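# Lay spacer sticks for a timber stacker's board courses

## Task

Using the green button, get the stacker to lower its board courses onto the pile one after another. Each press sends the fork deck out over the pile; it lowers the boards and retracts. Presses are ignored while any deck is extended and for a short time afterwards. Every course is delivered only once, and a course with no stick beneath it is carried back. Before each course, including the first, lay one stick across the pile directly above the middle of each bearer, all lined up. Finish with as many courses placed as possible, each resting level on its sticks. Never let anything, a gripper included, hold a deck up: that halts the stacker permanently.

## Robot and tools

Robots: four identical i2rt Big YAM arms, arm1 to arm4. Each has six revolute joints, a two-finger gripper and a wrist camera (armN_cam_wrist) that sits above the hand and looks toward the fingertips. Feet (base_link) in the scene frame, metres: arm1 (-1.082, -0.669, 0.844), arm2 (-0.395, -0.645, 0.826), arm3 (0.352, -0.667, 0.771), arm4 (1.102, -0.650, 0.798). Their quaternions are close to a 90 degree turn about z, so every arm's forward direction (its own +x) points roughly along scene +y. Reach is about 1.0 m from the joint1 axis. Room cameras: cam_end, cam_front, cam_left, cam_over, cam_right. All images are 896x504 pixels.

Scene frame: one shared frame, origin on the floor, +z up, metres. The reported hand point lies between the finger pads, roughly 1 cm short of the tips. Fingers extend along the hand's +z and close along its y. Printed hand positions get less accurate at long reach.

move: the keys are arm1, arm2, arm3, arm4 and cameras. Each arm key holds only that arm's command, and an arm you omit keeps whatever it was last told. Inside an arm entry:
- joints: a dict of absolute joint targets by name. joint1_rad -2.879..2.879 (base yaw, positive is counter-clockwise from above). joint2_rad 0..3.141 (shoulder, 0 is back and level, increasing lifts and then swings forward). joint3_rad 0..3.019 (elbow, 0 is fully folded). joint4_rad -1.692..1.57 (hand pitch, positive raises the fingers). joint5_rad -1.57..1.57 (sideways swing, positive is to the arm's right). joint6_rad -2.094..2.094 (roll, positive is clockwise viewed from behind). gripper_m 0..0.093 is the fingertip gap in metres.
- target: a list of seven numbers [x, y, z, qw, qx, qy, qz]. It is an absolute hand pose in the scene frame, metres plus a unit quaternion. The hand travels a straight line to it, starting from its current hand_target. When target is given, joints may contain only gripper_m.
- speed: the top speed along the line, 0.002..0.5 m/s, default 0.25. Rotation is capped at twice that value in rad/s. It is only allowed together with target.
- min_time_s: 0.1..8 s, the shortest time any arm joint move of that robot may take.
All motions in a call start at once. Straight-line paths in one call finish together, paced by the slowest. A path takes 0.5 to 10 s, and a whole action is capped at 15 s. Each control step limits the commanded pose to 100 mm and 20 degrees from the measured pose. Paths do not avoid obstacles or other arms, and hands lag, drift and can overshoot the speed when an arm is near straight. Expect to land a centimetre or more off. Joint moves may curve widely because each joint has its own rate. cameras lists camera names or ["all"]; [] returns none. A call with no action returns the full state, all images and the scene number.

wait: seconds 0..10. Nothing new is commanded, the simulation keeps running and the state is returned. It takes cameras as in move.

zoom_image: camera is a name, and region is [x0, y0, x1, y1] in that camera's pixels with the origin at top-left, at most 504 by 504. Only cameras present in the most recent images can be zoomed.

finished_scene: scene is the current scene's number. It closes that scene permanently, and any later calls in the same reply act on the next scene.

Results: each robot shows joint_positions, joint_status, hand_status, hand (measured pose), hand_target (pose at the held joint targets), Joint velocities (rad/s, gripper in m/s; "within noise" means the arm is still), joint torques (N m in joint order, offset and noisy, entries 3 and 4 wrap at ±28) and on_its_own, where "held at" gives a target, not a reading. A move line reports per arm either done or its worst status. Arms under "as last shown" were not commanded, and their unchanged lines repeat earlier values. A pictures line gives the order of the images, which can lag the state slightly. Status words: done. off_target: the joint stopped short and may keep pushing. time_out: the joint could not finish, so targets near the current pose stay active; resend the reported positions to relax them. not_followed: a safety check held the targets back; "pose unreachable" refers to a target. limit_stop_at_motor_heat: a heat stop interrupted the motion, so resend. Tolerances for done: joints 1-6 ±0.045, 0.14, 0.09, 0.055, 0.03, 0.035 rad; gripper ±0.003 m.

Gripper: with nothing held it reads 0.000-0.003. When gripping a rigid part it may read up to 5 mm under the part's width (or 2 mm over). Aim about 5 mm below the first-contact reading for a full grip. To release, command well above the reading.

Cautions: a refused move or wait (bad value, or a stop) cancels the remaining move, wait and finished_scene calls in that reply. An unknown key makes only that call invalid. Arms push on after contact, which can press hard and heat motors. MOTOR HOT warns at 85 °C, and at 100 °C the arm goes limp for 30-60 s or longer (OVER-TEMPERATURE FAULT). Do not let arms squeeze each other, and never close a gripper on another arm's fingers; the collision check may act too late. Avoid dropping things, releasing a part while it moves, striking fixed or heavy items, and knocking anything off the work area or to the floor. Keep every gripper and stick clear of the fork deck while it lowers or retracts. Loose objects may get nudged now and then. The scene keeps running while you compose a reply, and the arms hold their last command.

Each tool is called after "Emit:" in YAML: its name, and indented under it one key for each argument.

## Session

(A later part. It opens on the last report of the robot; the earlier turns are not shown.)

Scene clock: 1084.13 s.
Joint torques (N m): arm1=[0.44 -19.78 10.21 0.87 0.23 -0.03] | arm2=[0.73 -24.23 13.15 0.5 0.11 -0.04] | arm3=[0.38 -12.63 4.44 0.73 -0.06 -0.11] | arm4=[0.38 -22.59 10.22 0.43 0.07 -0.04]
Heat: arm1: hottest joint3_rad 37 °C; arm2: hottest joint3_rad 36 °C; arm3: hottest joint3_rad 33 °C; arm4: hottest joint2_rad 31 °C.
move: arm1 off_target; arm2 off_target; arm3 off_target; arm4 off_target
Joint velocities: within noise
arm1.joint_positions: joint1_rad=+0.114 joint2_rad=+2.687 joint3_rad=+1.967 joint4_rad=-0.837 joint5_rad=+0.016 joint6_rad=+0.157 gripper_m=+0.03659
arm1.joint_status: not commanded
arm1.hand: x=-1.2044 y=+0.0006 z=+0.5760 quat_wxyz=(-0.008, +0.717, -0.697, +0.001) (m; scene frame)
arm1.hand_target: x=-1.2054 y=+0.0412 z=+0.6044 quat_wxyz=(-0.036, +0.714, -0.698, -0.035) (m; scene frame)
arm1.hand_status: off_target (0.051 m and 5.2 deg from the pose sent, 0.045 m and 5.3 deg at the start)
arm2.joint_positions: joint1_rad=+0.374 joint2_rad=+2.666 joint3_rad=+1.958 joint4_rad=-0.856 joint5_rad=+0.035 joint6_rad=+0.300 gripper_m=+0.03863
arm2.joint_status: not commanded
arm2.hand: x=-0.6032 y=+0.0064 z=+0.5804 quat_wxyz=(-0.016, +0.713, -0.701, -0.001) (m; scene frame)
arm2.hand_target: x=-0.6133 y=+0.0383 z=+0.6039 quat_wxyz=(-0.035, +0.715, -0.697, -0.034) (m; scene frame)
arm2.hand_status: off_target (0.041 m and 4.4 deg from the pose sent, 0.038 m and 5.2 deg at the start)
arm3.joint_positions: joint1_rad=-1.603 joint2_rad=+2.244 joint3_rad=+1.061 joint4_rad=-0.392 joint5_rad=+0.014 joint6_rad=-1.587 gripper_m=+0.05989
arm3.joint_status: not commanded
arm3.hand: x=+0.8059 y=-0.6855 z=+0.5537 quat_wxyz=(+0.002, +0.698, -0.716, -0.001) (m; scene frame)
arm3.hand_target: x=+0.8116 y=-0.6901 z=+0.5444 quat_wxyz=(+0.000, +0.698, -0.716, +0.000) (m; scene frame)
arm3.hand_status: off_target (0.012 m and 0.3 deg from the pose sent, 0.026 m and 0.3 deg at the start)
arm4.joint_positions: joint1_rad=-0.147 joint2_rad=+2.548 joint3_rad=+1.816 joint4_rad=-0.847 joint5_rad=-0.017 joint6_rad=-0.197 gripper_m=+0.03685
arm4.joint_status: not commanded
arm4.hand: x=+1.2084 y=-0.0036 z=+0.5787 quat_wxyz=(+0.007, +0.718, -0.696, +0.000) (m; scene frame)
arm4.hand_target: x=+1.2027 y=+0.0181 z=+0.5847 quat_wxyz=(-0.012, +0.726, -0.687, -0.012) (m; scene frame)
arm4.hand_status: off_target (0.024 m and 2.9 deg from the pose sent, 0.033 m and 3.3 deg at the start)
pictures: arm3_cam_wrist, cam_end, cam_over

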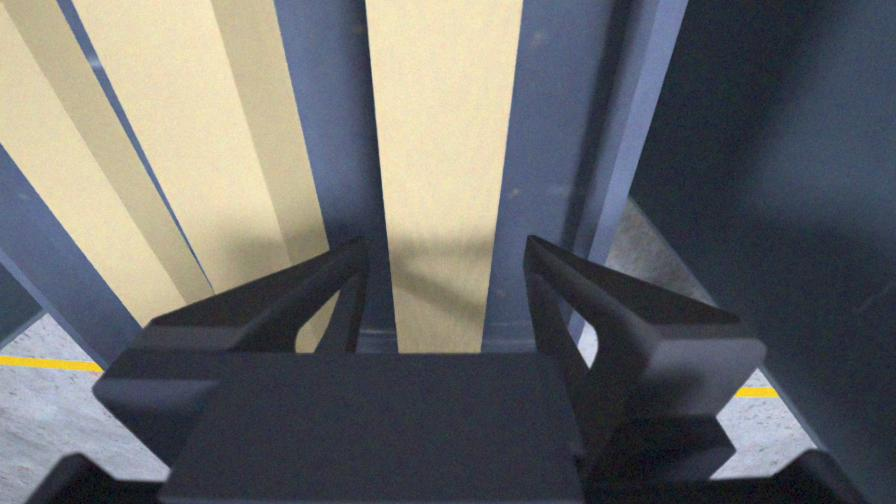

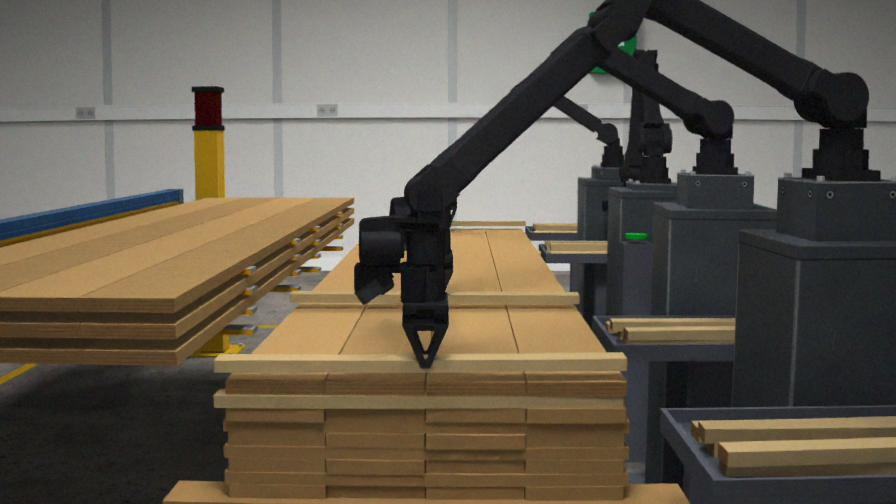

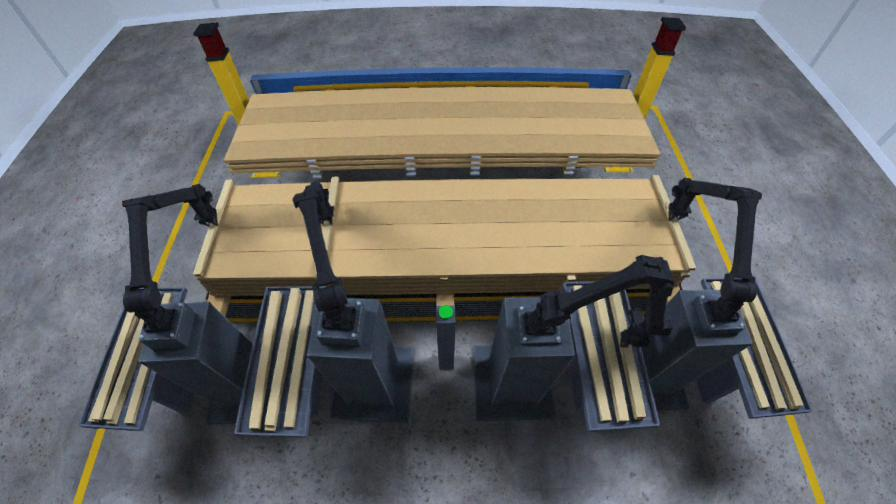

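Emit:
move:
  arm1: {"target": [-1.206, 0.044, 0.590, -0.036, 0.7153, -0.6987, -0.035], "speed": 0.04}
  arm2: {"target": [-0.614, 0.040, 0.588, -0.036, 0.714, -0.700, -0.035], "speed": 0.04}
  arm4: {"target": [1.203, 0.019, 0.572, -0.012, 0.7240, -0.6895, -0.012], "speed": 0.04}
  arm3: {"target": [0.811, -0.69, 0.526, 0, 0.6978, -0.7163, 0], "speed": 0.08}
  cameras: ["cam_over", "cam_end", "arm3_cam_wrist"]

Emit:
zoom_image:
  camera: "cam_over"
  region: [290, 160, 370, 280]

Emit:
zoom_image:
  camera: "cam_end"
  region: [200, 200, 650, 420]

Scene clock: 1111.70 s.
Joint torques (N m): arm1=[0.73 -19.55 10.18 0.96 0.24 -0.04] | arm2=[0.67 -24.12 13.15 0.51 0.11 0.01] | arm3=[0.32 -12.92 4.04 0.73 -0.06 -0.11] | arm4=[0.32 -22.48 10.24 0.49 0.08 0.02]
Heat: arm1: hottest joint3_rad 38 °C; arm2: hottest joint3_rad 37 °C; arm3: hottest joint3_rad 33 °C; arm4: hottest joint2_rad 32 °C.
move: arm1 off_target; arm2 off_target; arm3 off_target; arm4 off_target
Joint velocities: within noise
arm1.joint_positions: joint1_rad=+0.114 joint2_rad=+2.707 joint3_rad=+1.982 joint4_rad=-0.827 joint5_rad=+0.016 joint6_rad=+0.157 gripper_m=+0.03659
arm1.joint_status: not commanded
arm1.hand: x=-1.2048 y=+0.0024 z=+0.5670 quat_wxyz=(-0.010, +0.717, -0.697, -0.001) (m; scene frame)
arm1.hand_target: x=-1.2055 y=+0.0414 z=+0.5924 quat_wxyz=(-0.036, +0.714, -0.698, -0.035) (m; scene frame)
arm1.hand_status: off_target (0.048 m and 5.0 deg from the pose sent, 0.046 m and 5.2 deg at the start)
arm2.joint_positions: joint1_rad=+0.374 joint2_rad=+2.686 joint3_rad=+1.969 joint4_rad=-0.839 joint5_rad=+0.036 joint6_rad=+0.300 gripper_m=+0.03863
arm2.joint_status: not commanded
arm2.hand: x=-0.6038 y=+0.0083 z=+0.5705 quat_wxyz=(-0.018, +0.713, -0.701, -0.005) (m; scene frame)
arm2.hand_target: x=-0.6134 y=+0.0383 z=+0.5897 quat_wxyz=(-0.036, +0.713, -0.699, -0.035) (m; scene frame)
arm2.hand_status: off_target (0.038 m and 4.0 deg from the pose sent, 0.036 m and 4.5 deg at the start)
arm3.joint_positions: joint1_rad=-1.603 joint2_rad=+2.290 joint3_rad=+1.075 joint4_rad=-0.359 joint5_rad=+0.014 joint6_rad=-1.587 gripper_m=+0.05989
arm3.joint_status: not commanded
arm3.hand: x=+0.8061 y=-0.6853 z=+0.5357 quat_wxyz=(+0.001, +0.698, -0.716, -0.001) (m; scene frame)
arm3.hand_target: x=+0.8105 y=-0.6901 z=+0.5262 quat_wxyz=(+0.000, +0.698, -0.716, +0.000) (m; scene frame)
arm3.hand_status: off_target (0.012 m and 0.2 deg from the pose sent, 0.028 m and 0.3 deg at the start)
arm4.joint_positions: joint1_rad=-0.147 joint2_rad=+2.565 joint3_rad=+1.825 joint4_rad=-0.835 joint5_rad=-0.017 joint6_rad=-0.197 gripper_m=+0.03685
arm4.joint_status: not commanded
arm4.hand: x=+1.2087 y=-0.0026 z=+0.5699 quat_wxyz=(+0.005, +0.719, -0.696, -0.001) (m; scene frame)
arm4.hand_target: x=+1.2027 y=+0.0181 z=+0.5728 quat_wxyz=(-0.012, +0.724, -0.690, -0.012) (m; scene frame)
arm4.hand_status: off_target (0.022 m and 2.5 deg from the pose sent, 0.024 m and 2.7 deg at the start)
pictures: arm3_cam_wrist, cam_end, cam_over

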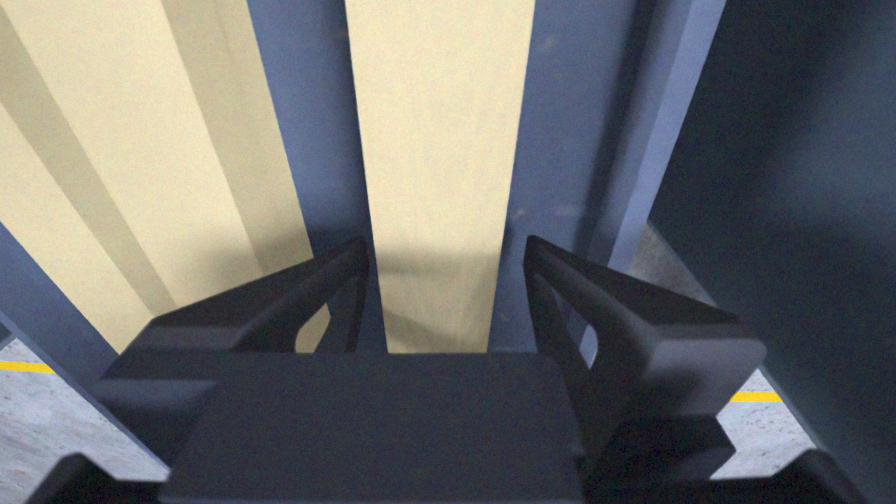

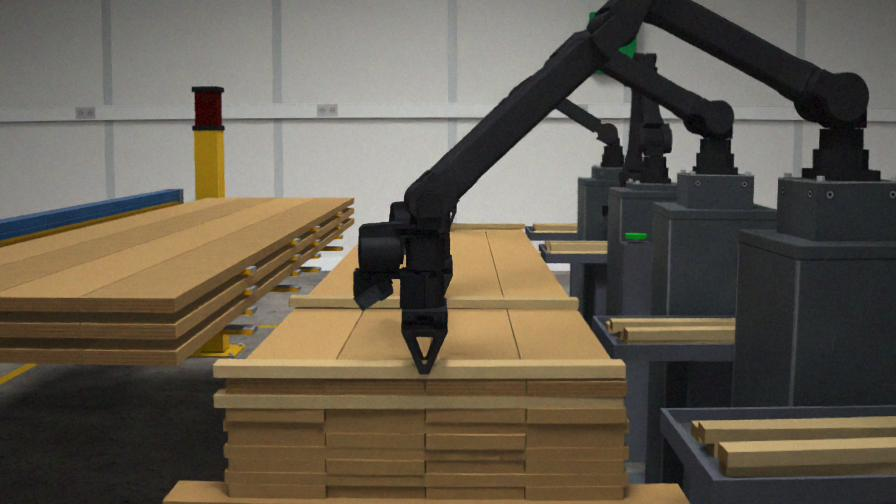

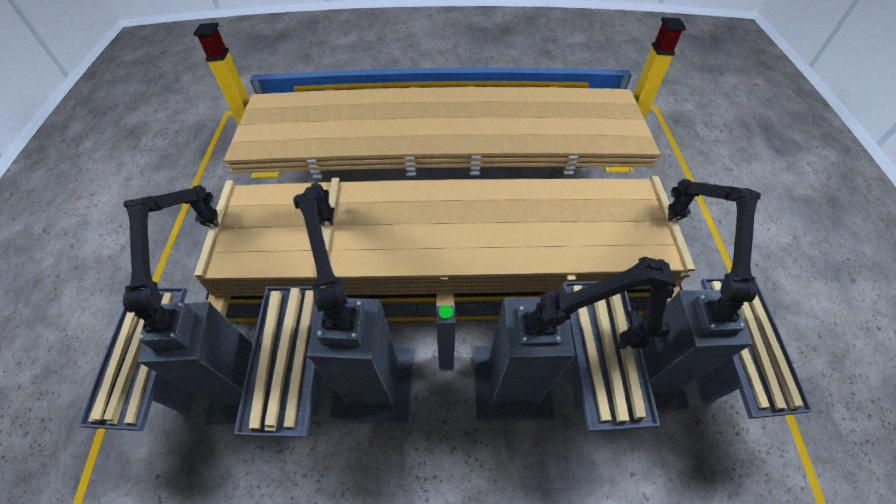

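Scaled by 4.200.

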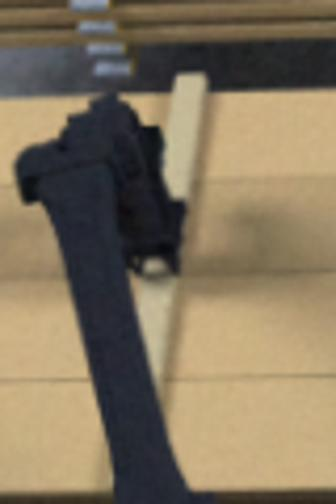

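Scaled by 1.120.

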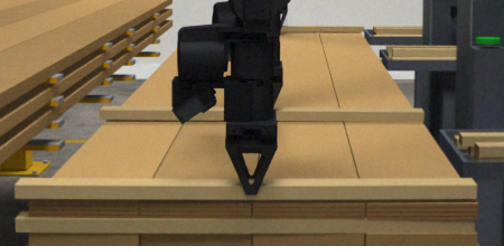

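Emit:
move:
  arm1: {"target": [-1.206, 0.040, 0.582, -0.036, 0.7153, -0.6987, -0.035], "speed": 0.03}
  arm2: {"target": [-0.614, 0.035, 0.580, -0.036, 0.714, -0.700, -0.035], "speed": 0.03}
  arm4: {"target": [1.203, 0.017, 0.566, -0.012, 0.7230, -0.6906, -0.012], "speed": 0.03}
  arm3: {"joints": {"gripper_m": 0.025}}
  cameras: ["cam_over", "cam_end", "arm3_cam_wrist"]

Emit:
zoom_image:
  camera: "cam_end"
  region: [200, 200, 650, 420]

Emit:
zoom_image:
  camera: "cam_over"
  region: [640, 150, 720, 270]

Scene clock: 1126.60 s.
Joint torques (N m): arm1=[0.67 -19.31 9.52 1.07 0.24 -0.03] | arm2=[0.91 -23.59 11.82 1.17 0.11 0.03] | arm3=[0.32 -12.86 4.05 0.76 -0.06 -0.1] | arm4=[0.32 -22.07 9.94 0.58 0.06 0.04]
Heat: arm1: hottest joint3_rad 37 °C; arm2: hottest joint3_rad 36 °C; arm3: hottest joint3_rad 32 °C; arm4: hottest joint2_rad 31 °C.
move: arm1 off_target; arm2 off_target; arm3 off_target; arm4 off_target
Joint velocities: within noise
arm1.joint_positions: joint1_rad=+0.114 joint2_rad=+2.713 joint3_rad=+1.982 joint4_rad=-0.811 joint5_rad=+0.016 joint6_rad=+0.157 gripper_m=+0.03659
arm1.joint_status: not commanded
arm1.hand: x=-1.2050 y=+0.0036 z=+0.5627 quat_wxyz=(-0.013, +0.717, -0.697, -0.004) (m; scene frame)
arm1.hand_target: x=-1.2056 y=+0.0380 z=+0.5840 quat_wxyz=(-0.036, +0.714, -0.698, -0.035) (m; scene frame)
arm1.hand_status: off_target (0.041 m and 4.4 deg from the pose sent, 0.041 m and 5.0 deg at the start)
arm2.joint_positions: joint1_rad=+0.374 joint2_rad=+2.686 joint3_rad=+1.969 joint4_rad=-0.835 joint5_rad=+0.036 joint6_rad=+0.300 gripper_m=+0.03863
arm2.joint_status: not commanded
arm2.hand: x=-0.6041 y=+0.0091 z=+0.5705 quat_wxyz=(-0.019, +0.713, -0.701, -0.006) (m; scene frame)
arm2.hand_target: x=-0.6135 y=+0.0338 z=+0.5814 quat_wxyz=(-0.036, +0.713, -0.699, -0.035) (m; scene frame)
arm2.hand_status: off_target (0.029 m and 3.8 deg from the pose sent, 0.030 m and 4.0 deg at the start)
arm3.joint_positions: joint1_rad=-1.603 joint2_rad=+2.290 joint3_rad=+1.075 joint4_rad=-0.360 joint5_rad=+0.014 joint6_rad=-1.588 gripper_m=+0.03704
arm3.joint_status: gripper_m off_target (ended at +0.03707, target +0.02500)
arm3.hand: x=+0.8057 y=-0.6853 z=+0.5356 quat_wxyz=(+0.002, +0.698, -0.716, -0.001) (m; scene frame)
arm3.hand_target: x=+0.8107 y=-0.6901 z=+0.5263 quat_wxyz=(+0.000, +0.698, -0.716, +0.000) (m; scene frame)
arm3.hand_status: not commanded
arm4.joint_positions: joint1_rad=-0.147 joint2_rad=+2.570 joint3_rad=+1.825 joint4_rad=-0.825 joint5_rad=-0.016 joint6_rad=-0.197 gripper_m=+0.03685
arm4.joint_status: not commanded
arm4.hand: x=+1.2089 y=-0.0018 z=+0.5670 quat_wxyz=(+0.003, +0.719, -0.695, -0.002) (m; scene frame)
arm4.hand_target: x=+1.2028 y=+0.0162 z=+0.5665 quat_wxyz=(-0.012, +0.723, -0.691, -0.012) (m; scene frame)
arm4.hand_status: off_target (0.020 m and 2.2 deg from the pose sent, 0.021 m and 2.5 deg at the start)
pictures: arm3_cam_wrist, cam_end, cam_over

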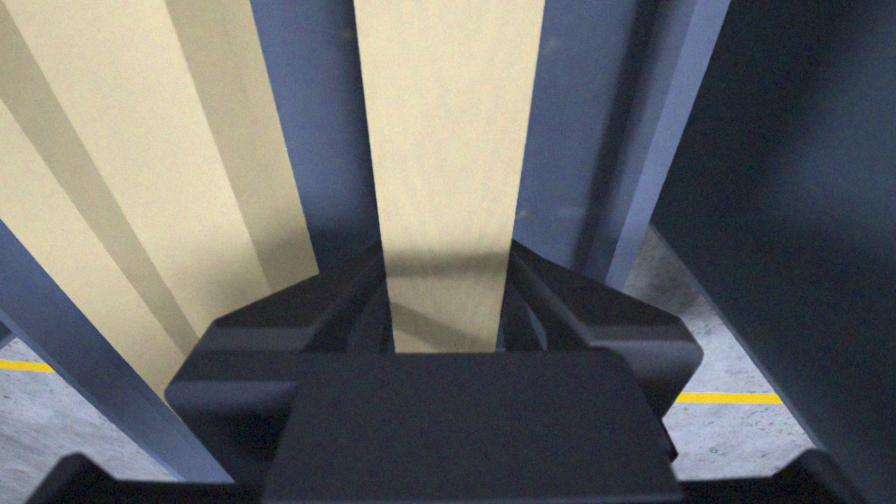

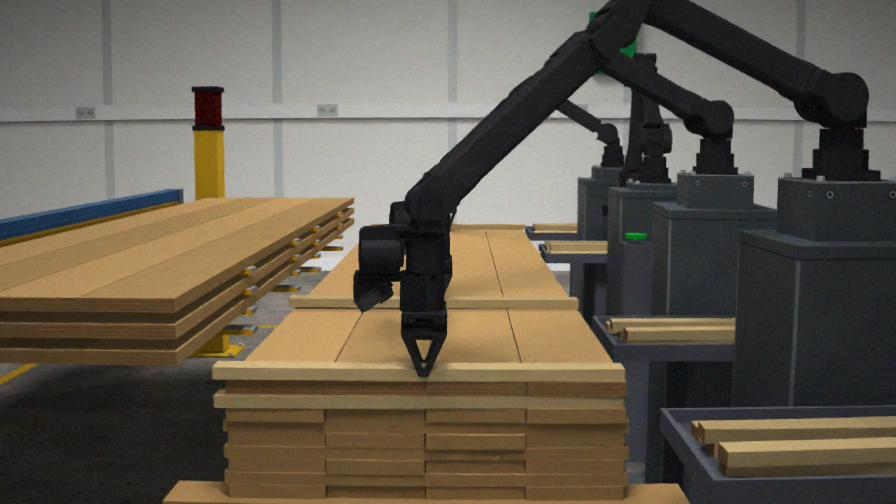

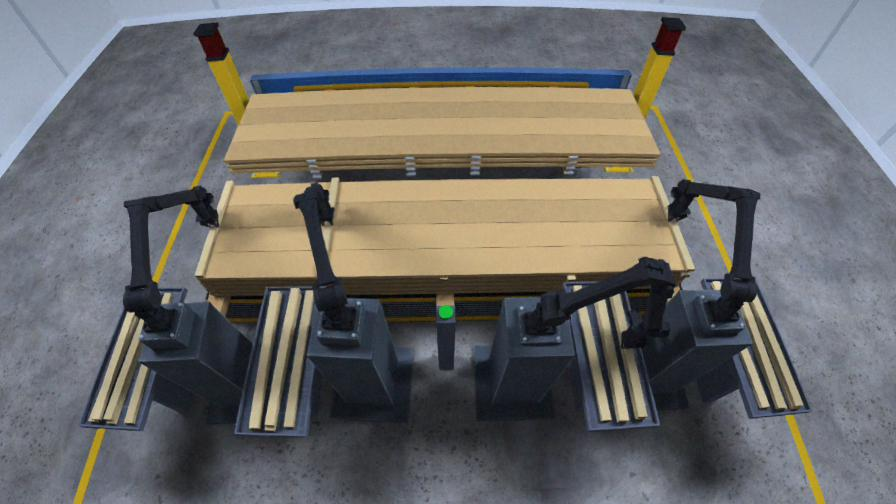

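Scaled by 1.120.

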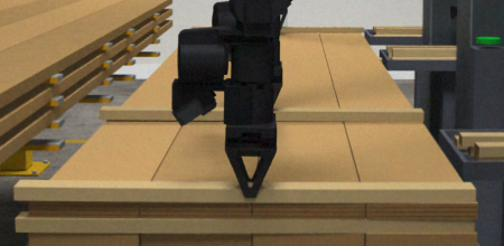

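Scaled by 4.200.

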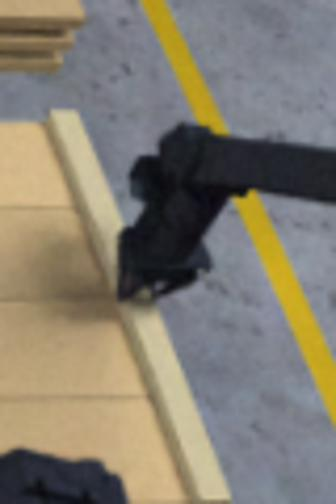

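Emit:
move:
  arm1: {"target": [-1.206, 0.038, 0.576, -0.036, 0.7153, -0.6987, -0.035], "speed": 0.03}
  arm4: {"target": [1.203, 0.017, 0.560, -0.012, 0.7230, -0.6906, -0.012], "speed": 0.03}
  arm2: {"target": [-0.614, 0.035, 0.584, -0.036, 0.714, -0.700, -0.035], "speed": 0.03, "joints": {"gripper_m": 0.06}}
  arm3: {"target": [0.806, -0.69, 0.57, 0, 0.6978, -0.7163, 0], "speed": 0.1}
  cameras: ["cam_end"]

Emit:
zoom_image:
  camera: "cam_end"
  region: [200, 200, 650, 420]

Scene clock: 1144.73 s.
Joint torques (N m): arm1=[0.85 -19.08 9.33 1.35 0.23 -0.02] | arm2=[0.91 -24.18 11.71 0.36 0.1 0.03] | arm3=[0.32 -16.73 2.74 -0.05 -0.06 -0.09] | arm4=[0.32 -21.42 10.09 0.77 0.04 0.05]
Heat: arm1: hottest joint2_rad 36 °C; arm2: hottest joint3_rad 36 °C; arm3: hottest joint3_rad 32 °C; arm4: hottest joint3_rad 31 °C.
move: arm1 off_target; arm2 off_target; arm3 done; arm4 off_target
Joint velocities: within noise
arm1.joint_positions: joint1_rad=+0.114 joint2_rad=+2.715 joint3_rad=+1.982 joint4_rad=-0.807 joint5_rad=+0.016 joint6_rad=+0.157 gripper_m=+0.03659
arm1.joint_status: not commanded
arm1.hand: x=-1.2050 y=+0.0039 z=+0.5615 quat_wxyz=(-0.013, +0.717, -0.697, -0.005) (m; scene frame)
arm1.hand_target: x=-1.2056 y=+0.0361 z=+0.5778 quat_wxyz=(-0.036, +0.714, -0.698, -0.035) (m; scene frame)
arm1.hand_status: off_target (0.037 m and 4.3 deg from the pose sent, 0.037 m and 4.4 deg at the start)
arm2.joint_positions: joint1_rad=+0.374 joint2_rad=+2.686 joint3_rad=+1.969 joint4_rad=-0.818 joint5_rad=+0.036 joint6_rad=+0.300 gripper_m=+0.05993
arm2.joint_status: all done
arm2.hand: x=-0.6053 y=+0.0132 z=+0.5707 quat_wxyz=(-0.023, +0.712, -0.701, -0.014) (m; scene frame)
arm2.hand_target: x=-0.6136 y=+0.0341 z=+0.5849 quat_wxyz=(-0.036, +0.713, -0.699, -0.035) (m; scene frame)
arm2.hand_status: off_target (0.027 m and 2.9 deg from the pose sent, 0.031 m and 3.8 deg at the start)
arm3.joint_positions: joint1_rad=-1.603 joint2_rad=+2.222 joint3_rad=+1.051 joint4_rad=-0.406 joint5_rad=+0.014 joint6_rad=-1.588 gripper_m=+0.03704
arm3.joint_status: not commanded
arm3.hand: x=+0.8039 y=-0.6856 z=+0.5618 quat_wxyz=(+0.002, +0.698, -0.716, -0.002) (m; scene frame)
arm3.hand_target: x=+0.8060 y=-0.6901 z=+0.5699 quat_wxyz=(+0.000, +0.698, -0.716, +0.000) (m; scene frame)
arm3.hand_status: done (0.010 m and 0.4 deg from the pose sent, 0.035 m and 0.3 deg at the start)
arm4.joint_positions: joint1_rad=-0.147 joint2_rad=+2.572 joint3_rad=+1.827 joint4_rad=-0.824 joint5_rad=-0.016 joint6_rad=-0.197 gripper_m=+0.03685
arm4.joint_status: not commanded
arm4.hand: x=+1.2091 y=-0.0011 z=+0.5665 quat_wxyz=(+0.002, +0.719, -0.695, -0.003) (m; scene frame)
arm4.hand_target: x=+1.2027 y=+0.0160 z=+0.5606 quat_wxyz=(-0.012, +0.723, -0.691, -0.012) (m; scene frame)
arm4.hand_status: off_target (0.020 m and 2.1 deg from the pose sent, 0.021 m and 2.2 deg at the start)
pictures: cam_end

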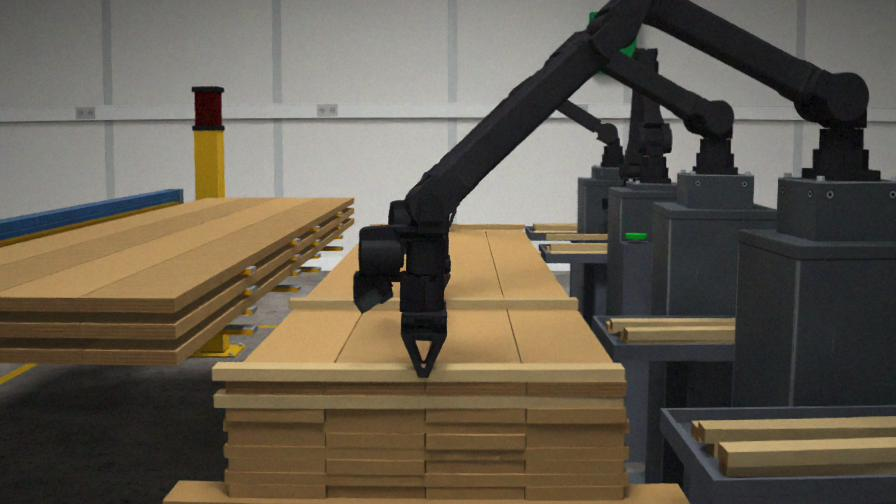

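Scaled by 1.120.

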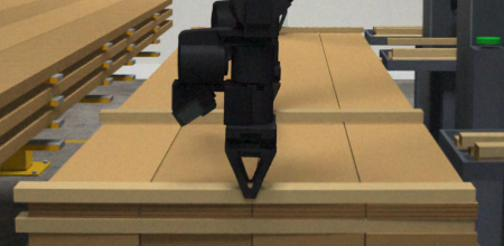

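Emit:
move:
  arm1: {"target": [-1.206, 0.037, 0.578, -0.036, 0.7153, -0.6987, -0.035], "speed": 0.03, "joints": {"gripper_m": 0.06}}
  arm4: {"target": [1.203, 0.016, 0.565, -0.012, 0.7230, -0.6906, -0.012], "speed": 0.03, "joints": {"gripper_m": 0.06}}
  cameras: []

Emit:
move:
  arm1: {"target": [-1.206, 0.037, 0.65, -0.025, 0.7153, -0.6987, -0.025], "speed": 0.1}
  arm4: {"target": [1.205, 0.016, 0.64, -0.012, 0.7230, -0.6906, -0.012], "speed": 0.1}
  arm2: {"target": [-0.610, 0.035, 0.655, -0.025, 0.714, -0.700, -0.025], "speed": 0.1}
  arm3: {"target": [0.80, -0.69, 0.70, 0, 0.6978, -0.7163, 0], "speed": 0.2}
  cameras: ["cam_over", "cam_end"]

Emit:
zoom_image:
  camera: "cam_end"
  region: [200, 200, 650, 420]

Emit:
zoom_image:
  camera: "cam_over"
  region: [170, 160, 370, 290]

Emit:
zoom_image:
  camera: "cam_over"
  region: [640, 150, 720, 270]

Scene clock: 1162.77 s.
Joint torques (N m): arm1=[0.67 -19.31 8.94 1.01 0.25 -0.01] | arm2=[0.91 -24.18 11.69 0.38 0.1 0.03] | arm3=[0.38 -16.67 2.71 -0.03 -0.06 -0.09] | arm4=[0.26 -22.3 9.42 0.44 0.04 0.04]
Heat: arm1: hottest joint3_rad 36 °C; arm2: hottest joint2_rad 36 °C; arm3: hottest joint3_rad 31 °C; arm4: hottest joint2_rad 32 °C.
move: arm1 off_target; arm4 off_target
Joint velocities: within noise
arm1.joint_positions: joint1_rad=+0.114 joint2_rad=+2.715 joint3_rad=+1.982 joint4_rad=-0.798 joint5_rad=+0.016 joint6_rad=+0.157 gripper_m=+0.05996
arm1.joint_status: all done
arm1.hand: x=-1.2055 y=+0.0062 z=+0.5616 quat_wxyz=(-0.016, +0.717, -0.697, -0.009) (m; scene frame)
arm1.hand_target: x=-1.2057 y=+0.0355 z=+0.5794 quat_wxyz=(-0.036, +0.714, -0.698, -0.035) (m; scene frame)
arm1.hand_status: off_target (0.035 m and 3.8 deg from the pose sent, 0.037 m and 4.3 deg at the start)
arm2, arm3: as last shown
arm4.joint_positions: joint1_rad=-0.147 joint2_rad=+2.572 joint3_rad=+1.829 joint4_rad=-0.817 joint5_rad=-0.016 joint6_rad=-0.197 gripper_m=+0.05991
arm4.joint_status: all done
arm4.hand: x=+1.2095 y=+0.0015 z=+0.5670 quat_wxyz=(-0.001, +0.719, -0.695, -0.005) (m; scene frame)
arm4.hand_target: x=+1.2028 y=+0.0154 z=+0.5653 quat_wxyz=(-0.012, +0.723, -0.691, -0.012) (m; scene frame)
arm4.hand_status: off_target (0.016 m and 1.7 deg from the pose sent, 0.018 m and 2.1 deg at the start)
pictures: none
No camera images: "cameras" was empty.

Scene clock: 1164.37 s.
Joint torques (N m): arm1=[0.62 -20.6 7.97 -0.23 0.01 -0.02] | arm2=[0.32 -24.7 10.7 -0.27 -0.15 -0.03] | arm3=[0.62 -15.03 4.98 -0.03 -0.06 -0.06] | arm4=[-0.09 -23.71 7.38 -0.32 0.04 0]
Heat: arm1: hottest joint3_rad 36 °C; arm2: hottest joint2_rad 36 °C; arm3: hottest joint3_rad 31 °C; arm4: hottest joint2_rad 32 °C.
move: arm1 off_target; arm2 off_target; arm3 done; arm4 done
Joint velocities: within noise
arm1.joint_positions: joint1_rad=+0.114 joint2_rad=+2.615 joint3_rad=+1.982 joint4_rad=-0.896 joint5_rad=+0.015 joint6_rad=+0.157 gripper_m=+0.05996
arm1.joint_status: not commanded
arm1.hand: x=-1.2081 y=+0.0196 z=+0.6278 quat_wxyz=(-0.016, +0.717, -0.697, -0.010) (m; scene frame)
arm1.hand_target: x=-1.2059 y=+0.0364 z=+0.6502 quat_wxyz=(-0.025, +0.715, -0.698, -0.025) (m; scene frame)
arm1.hand_status: off_target (0.028 m and 2.0 deg from the pose sent, 0.094 m and 2.1 deg at the start)
arm2.joint_positions: joint1_rad=+0.374 joint2_rad=+2.578 joint3_rad=+1.969 joint4_rad=-0.925 joint5_rad=+0.033 joint6_rad=+0.300 gripper_m=+0.05993
arm2.joint_status: not commanded
arm2.hand: x=-0.6089 y=+0.0238 z=+0.6423 quat_wxyz=(-0.022, +0.712, -0.701, -0.015) (m; scene frame)
arm2.hand_target: x=-0.6098 y=+0.0347 z=+0.6551 quat_wxyz=(-0.025, +0.714, -0.700, -0.025) (m; scene frame)
arm2.hand_status: off_target (0.017 m and 1.3 deg from the pose sent, 0.087 m and 1.3 deg at the start)
arm3.joint_positions: joint1_rad=-1.603 joint2_rad=+1.902 joint3_rad=+1.012 joint4_rad=-0.687 joint5_rad=+0.014 joint6_rad=-1.588 gripper_m=+0.03704
arm3.joint_status: not commanded
arm3.hand: x=+0.7993 y=-0.6871 z=+0.6926 quat_wxyz=(+0.003, +0.698, -0.716, -0.002) (m; scene frame)
arm3.hand_target: x=+0.8000 y=-0.6901 z=+0.6999 quat_wxyz=(+0.000, +0.698, -0.716, +0.000) (m; scene frame)
arm3.hand_status: done (0.008 m and 0.4 deg from the pose sent, 0.138 m and 0.4 deg at the start)
arm4.joint_positions: joint1_rad=-0.147 joint2_rad=+2.457 joint3_rad=+1.823 joint4_rad=-0.890 joint5_rad=-0.016 joint6_rad=-0.197 gripper_m=+0.05991
arm4.joint_status: not commanded
arm4.hand: x=+1.2116 y=+0.0180 z=+0.6391 quat_wxyz=(-0.016, +0.719, -0.695, -0.016) (m; scene frame)
arm4.hand_target: x=+1.2051 y=+0.0160 z=+0.6400 quat_wxyz=(-0.012, +0.723, -0.691, -0.012) (m; scene frame)
arm4.hand_status: done (0.007 m and 1.0 deg from the pose sent, 0.074 m and 1.6 deg at the start)
pictures: cam_end, cam_over

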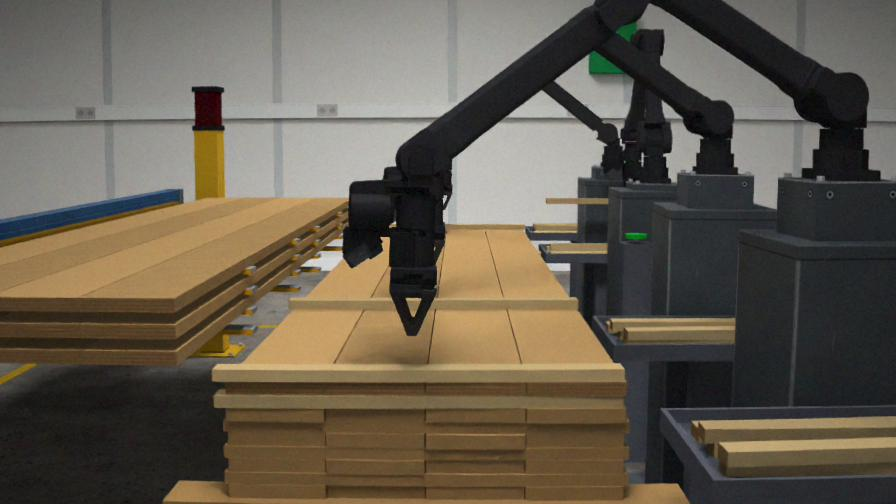

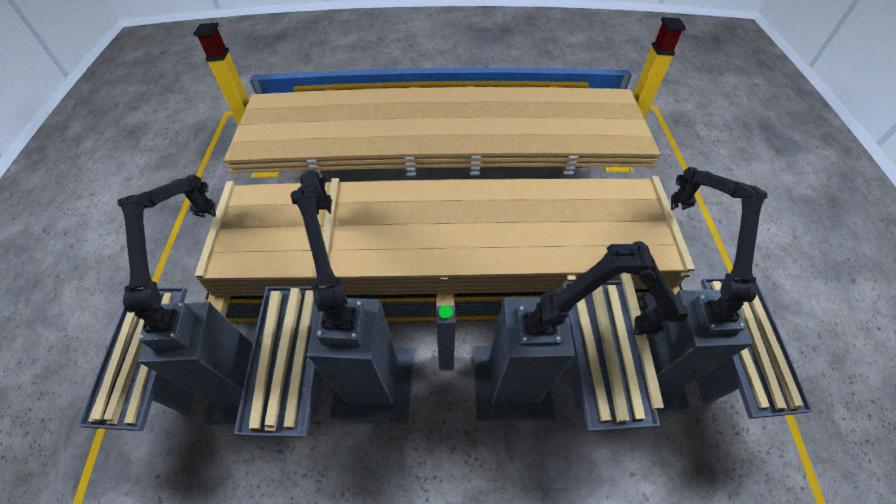

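Scaled by 1.120.

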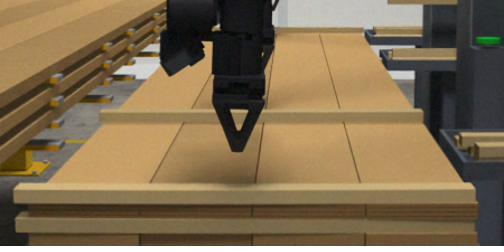

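Scaled by 2.520.

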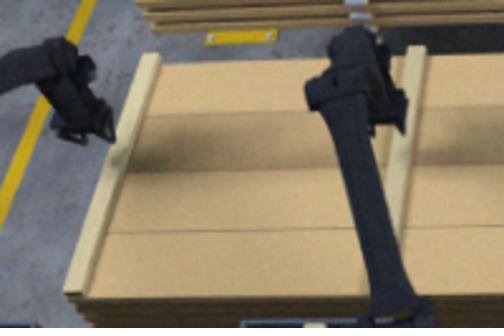

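Scaled by 4.200.

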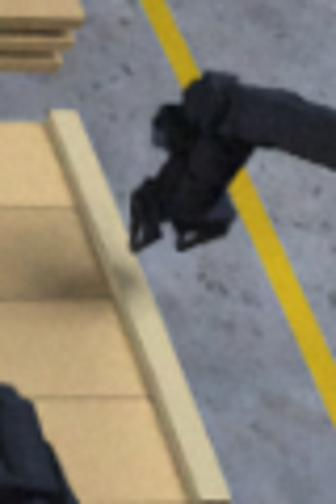

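Emit:
move:
  arm1: {"target": [-1.26, -0.12, 0.86, 0, 0.7071, -0.7071, 0], "speed": 0.3}
  arm4: {"target": [1.26, -0.12, 0.86, 0, 0.7071, -0.7071, 0], "speed": 0.3}
  arm2: {"target": [-0.64, -0.12, 0.86, 0, 0.7071, -0.7071, 0], "speed": 0.3}
  arm3: {"target": [0.66, -0.30, 0.84, 0, 0.7071, -0.7071, 0], "speed": 0.3}
  cameras: []

Emit:
move:
  arm1: {"target": [-1.42, -0.37, 0.96, 0, 0.7071, -0.7071, 0], "speed": 0.35}
  arm4: {"target": [1.42, -0.37, 0.96, 0, 0.7071, -0.7071, 0], "speed": 0.35}
  arm2: {"target": [-0.715, -0.36, 0.97, 0, 0.7071, -0.7071, 0], "speed": 0.35}
  arm3: {"target": [0.612, 0.015, 0.74, -0.021, 0.7071, -0.7071, -0.021], "speed": 0.3}
  cameras: ["cam_over", "cam_end", "arm1_cam_wrist", "arm2_cam_wrist", "arm4_cam_wrist"]

Scene clock: 1198.57 s.
Joint torques (N m): arm1=[1.9 -15.74 6.04 -0.24 0.03 0.12] | arm2=[1.38 -19.31 8.72 -0.32 -0.15 0.19] | arm3=[1.38 -11.93 10.7 -0.02 0.04 0.11] | arm4=[-1.49 -18.26 8.31 -0.38 0.06 -0.07]
Heat: arm1: hottest joint2_rad 39 °C; arm2: hottest joint2_rad 36 °C; arm3: hottest joint3_rad 32 °C; arm4: hottest joint2_rad 30 °C.
move: arm1 done; arm2 done; arm3 off_target; arm4 done
Joint velocities: within noise
arm1.joint_positions: joint1_rad=+0.234 joint2_rad=+2.009 joint3_rad=+1.509 joint4_rad=-1.060 joint5_rad=+0.004 joint6_rad=+0.301 gripper_m=+0.05996
arm1.joint_status: not commanded
arm1.hand: x=-1.2559 y=-0.1137 z=+0.8542 quat_wxyz=(-0.002, +0.708, -0.706, -0.001) (m; scene frame)
arm1.hand_target: x=-1.2599 y=-0.1199 z=+0.8598 quat_wxyz=(+0.000, +0.707, -0.707, +0.000) (m; scene frame)
arm1.hand_status: done (0.010 m and 0.3 deg from the pose sent, 0.276 m and 2.7 deg at the start)
arm2.joint_positions: joint1_rad=+0.488 joint2_rad=+2.003 joint3_rad=+1.541 joint4_rad=-1.108 joint5_rad=+0.010 joint6_rad=+0.424 gripper_m=+0.05993
arm2.joint_status: not commanded
arm2.hand: x=-0.6363 y=-0.1135 z=+0.8601 quat_wxyz=(-0.004, +0.709, -0.705, -0.005) (m; scene frame)
arm2.hand_target: x=-0.6399 y=-0.1200 z=+0.8599 quat_wxyz=(+0.000, +0.707, -0.707, +0.000) (m; scene frame)
arm2.hand_status: done (0.008 m and 0.8 deg from the pose sent, 0.263 m and 3.1 deg at the start)
arm3.joint_positions: joint1_rad=-0.686 joint2_rad=+1.709 joint3_rad=+1.173 joint4_rad=-1.072 joint5_rad=+0.006 joint6_rad=-0.703 gripper_m=+0.03704
arm3.joint_status: not commanded
arm3.hand: x=+0.6484 y=-0.3148 z=+0.8296 quat_wxyz=(+0.013, +0.710, -0.704, +0.000) (m; scene frame)
arm3.hand_target: x=+0.6596 y=-0.3006 z=+0.8402 quat_wxyz=(+0.000, +0.707, -0.707, +0.000) (m; scene frame)
arm3.hand_status: off_target (0.021 m and 1.5 deg from the pose sent, 0.437 m and 1.4 deg at the start)
arm4.joint_positions: joint1_rad=-0.266 joint2_rad=+1.890 joint3_rad=+1.465 joint4_rad=-1.132 joint5_rad=-0.011 joint6_rad=-0.285 gripper_m=+0.05991
arm4.joint_status: not commanded
arm4.hand: x=+1.2555 y=-0.1151 z=+0.8600 quat_wxyz=(-0.005, +0.708, -0.707, -0.004) (m; scene frame)
arm4.hand_target: x=+1.2600 y=-0.1200 z=+0.8600 quat_wxyz=(+0.000, +0.707, -0.707, +0.000) (m; scene frame)
arm4.hand_status: done (0.007 m and 0.7 deg from the pose sent, 0.265 m and 3.2 deg at the start)
pictures: none
No camera images: "cameras" was empty.

Scene clock: 1200.87 s.
Joint torques (N m): arm1=[1.49 -10.4 6.67 -0.34 0.29 0.12] | arm2=[1.03 -12.63 9.14 -0.36 -0.02 0.19] | arm3=[1.49 -21.3 12.23 0.12 -0.03 0.09] | arm4=[-1.03 -12.81 9.44 -0.43 -0.08 -0.01]
Heat: arm1: hottest joint2_rad 38 °C; arm2: hottest joint2_rad 36 °C; arm3: hottest joint3_rad 33 °C; arm4: hottest joint2_rad 30 °C.
move: arm1 done; arm2 done; arm3 off_target; arm4 done
Joint velocities: within noise
arm1.joint_positions: joint1_rad=+0.777 joint2_rad=+1.597 joint3_rad=+1.206 joint4_rad=-1.173 joint5_rad=+0.001 joint6_rad=+0.837 gripper_m=+0.05996
arm1.joint_status: not commanded
arm1.hand: x=-1.4230 y=-0.3670 z=+0.9557 quat_wxyz=(+0.002, +0.711, -0.703, -0.001) (m; scene frame)
arm1.hand_target: x=-1.4200 y=-0.3699 z=+0.9598 quat_wxyz=(+0.000, +0.707, -0.707, +0.000) (m; scene frame)
arm1.hand_status: done (0.006 m and 0.7 deg from the pose sent, 0.322 m and 0.4 deg at the start)
arm2.joint_positions: joint1_rad=+0.896 joint2_rad=+1.529 joint3_rad=+1.198 joint4_rad=-1.238 joint5_rad=+0.002 joint6_rad=+0.830 gripper_m=+0.05993
arm2.joint_status: not commanded
arm2.hand: x=-0.7167 y=-0.3543 z=+0.9713 quat_wxyz=(+0.000, +0.710, -0.704, -0.007) (m; scene frame)
arm2.hand_target: x=-0.7149 y=-0.3600 z=+0.9699 quat_wxyz=(+0.000, +0.707, -0.707, +0.000) (m; scene frame)
arm2.hand_status: done (0.006 m and 0.9 deg from the pose sent, 0.281 m and 0.8 deg at the start)
arm3.joint_positions: joint1_rad=-0.359 joint2_rad=+2.410 joint3_rad=+2.062 joint4_rad=-1.205 joint5_rad=-0.016 joint6_rad=-0.377 gripper_m=+0.03704
arm3.joint_status: not commanded
arm3.hand: x=+0.6065 y=-0.0006 z=+0.7351 quat_wxyz=(-0.010, +0.710, -0.704, -0.015) (m; scene frame)
arm3.hand_target: x=+0.6116 y=+0.0142 z=+0.7403 quat_wxyz=(-0.022, +0.707, -0.707, -0.021) (m; scene frame)
arm3.hand_status: off_target (0.017 m and 1.5 deg from the pose sent, 0.344 m and 4.6 deg at the start)
arm4.joint_positions: joint1_rad=-0.830 joint2_rad=+1.491 joint3_rad=+1.202 joint4_rad=-1.284 joint5_rad=-0.007 joint6_rad=-0.846 gripper_m=+0.05991
arm4.joint_status: not commanded
arm4.hand: x=+1.4184 y=-0.3678 z=+0.9558 quat_wxyz=(-0.001, +0.707, -0.708, +0.001) (m; scene frame)
arm4.hand_target: x=+1.4200 y=-0.3699 z=+0.9600 quat_wxyz=(+0.000, +0.707, -0.707, +0.000) (m; scene frame)
arm4.hand_status: done (0.005 m and 0.1 deg from the pose sent, 0.319 m and 0.7 deg at the start)
pictures: arm1_cam_wrist, arm2_cam_wrist, arm4_cam_wrist, cam_end, cam_over

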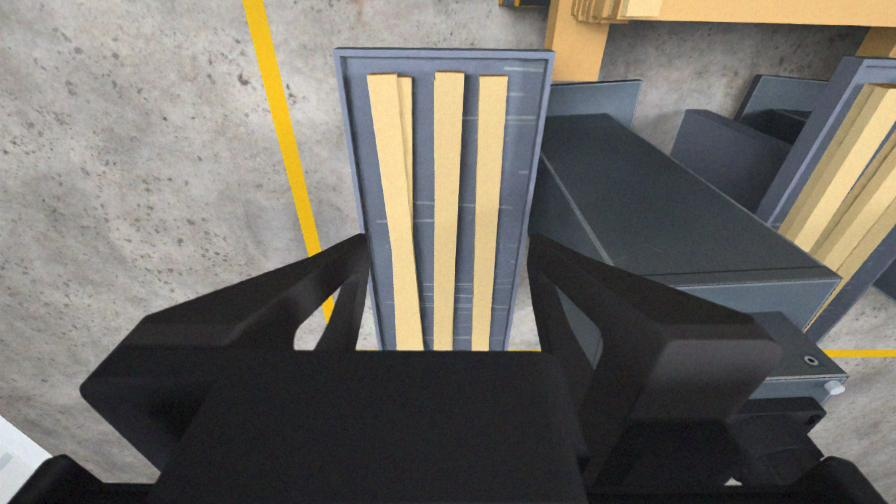

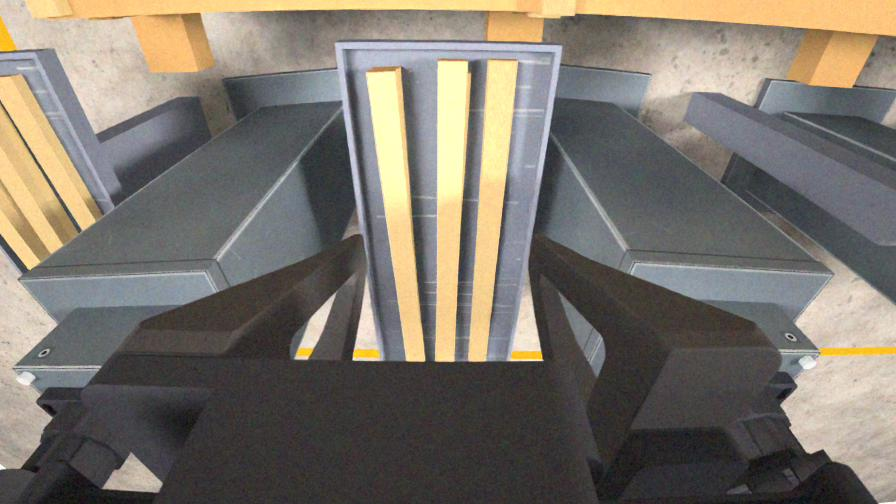

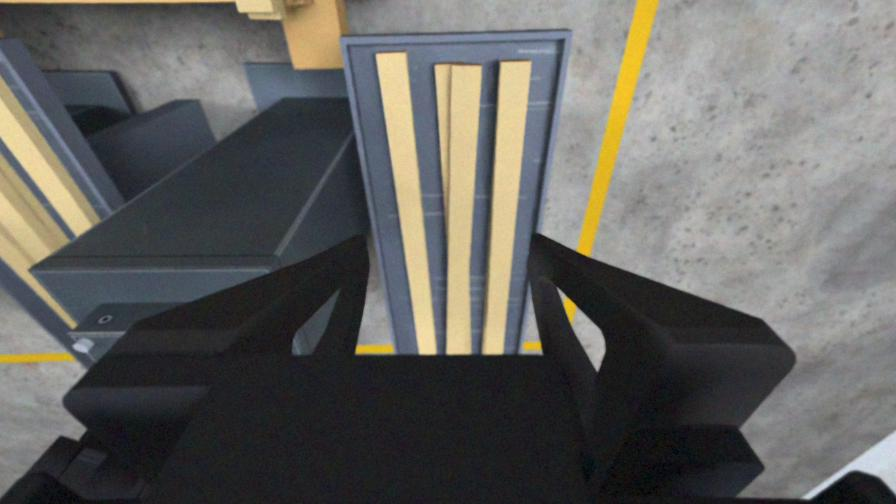

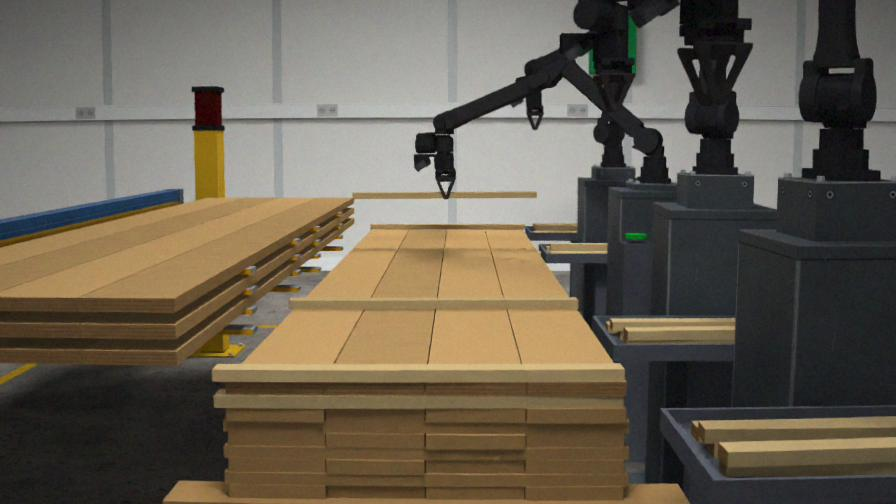

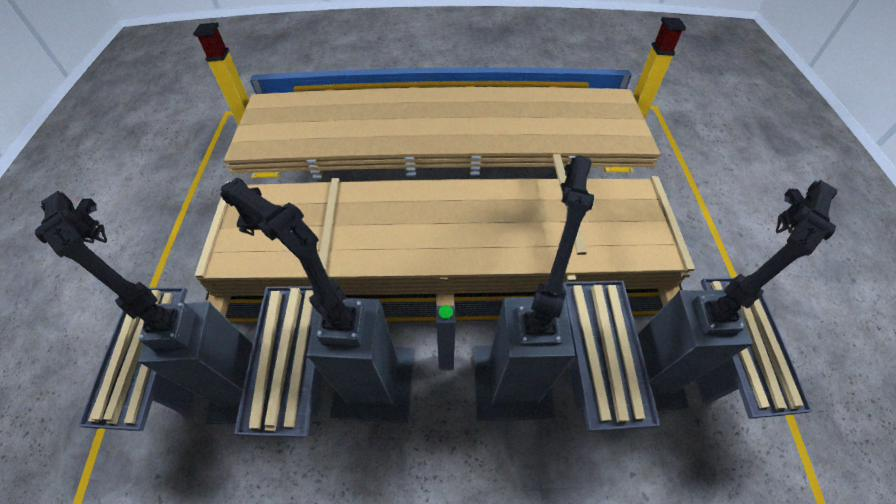

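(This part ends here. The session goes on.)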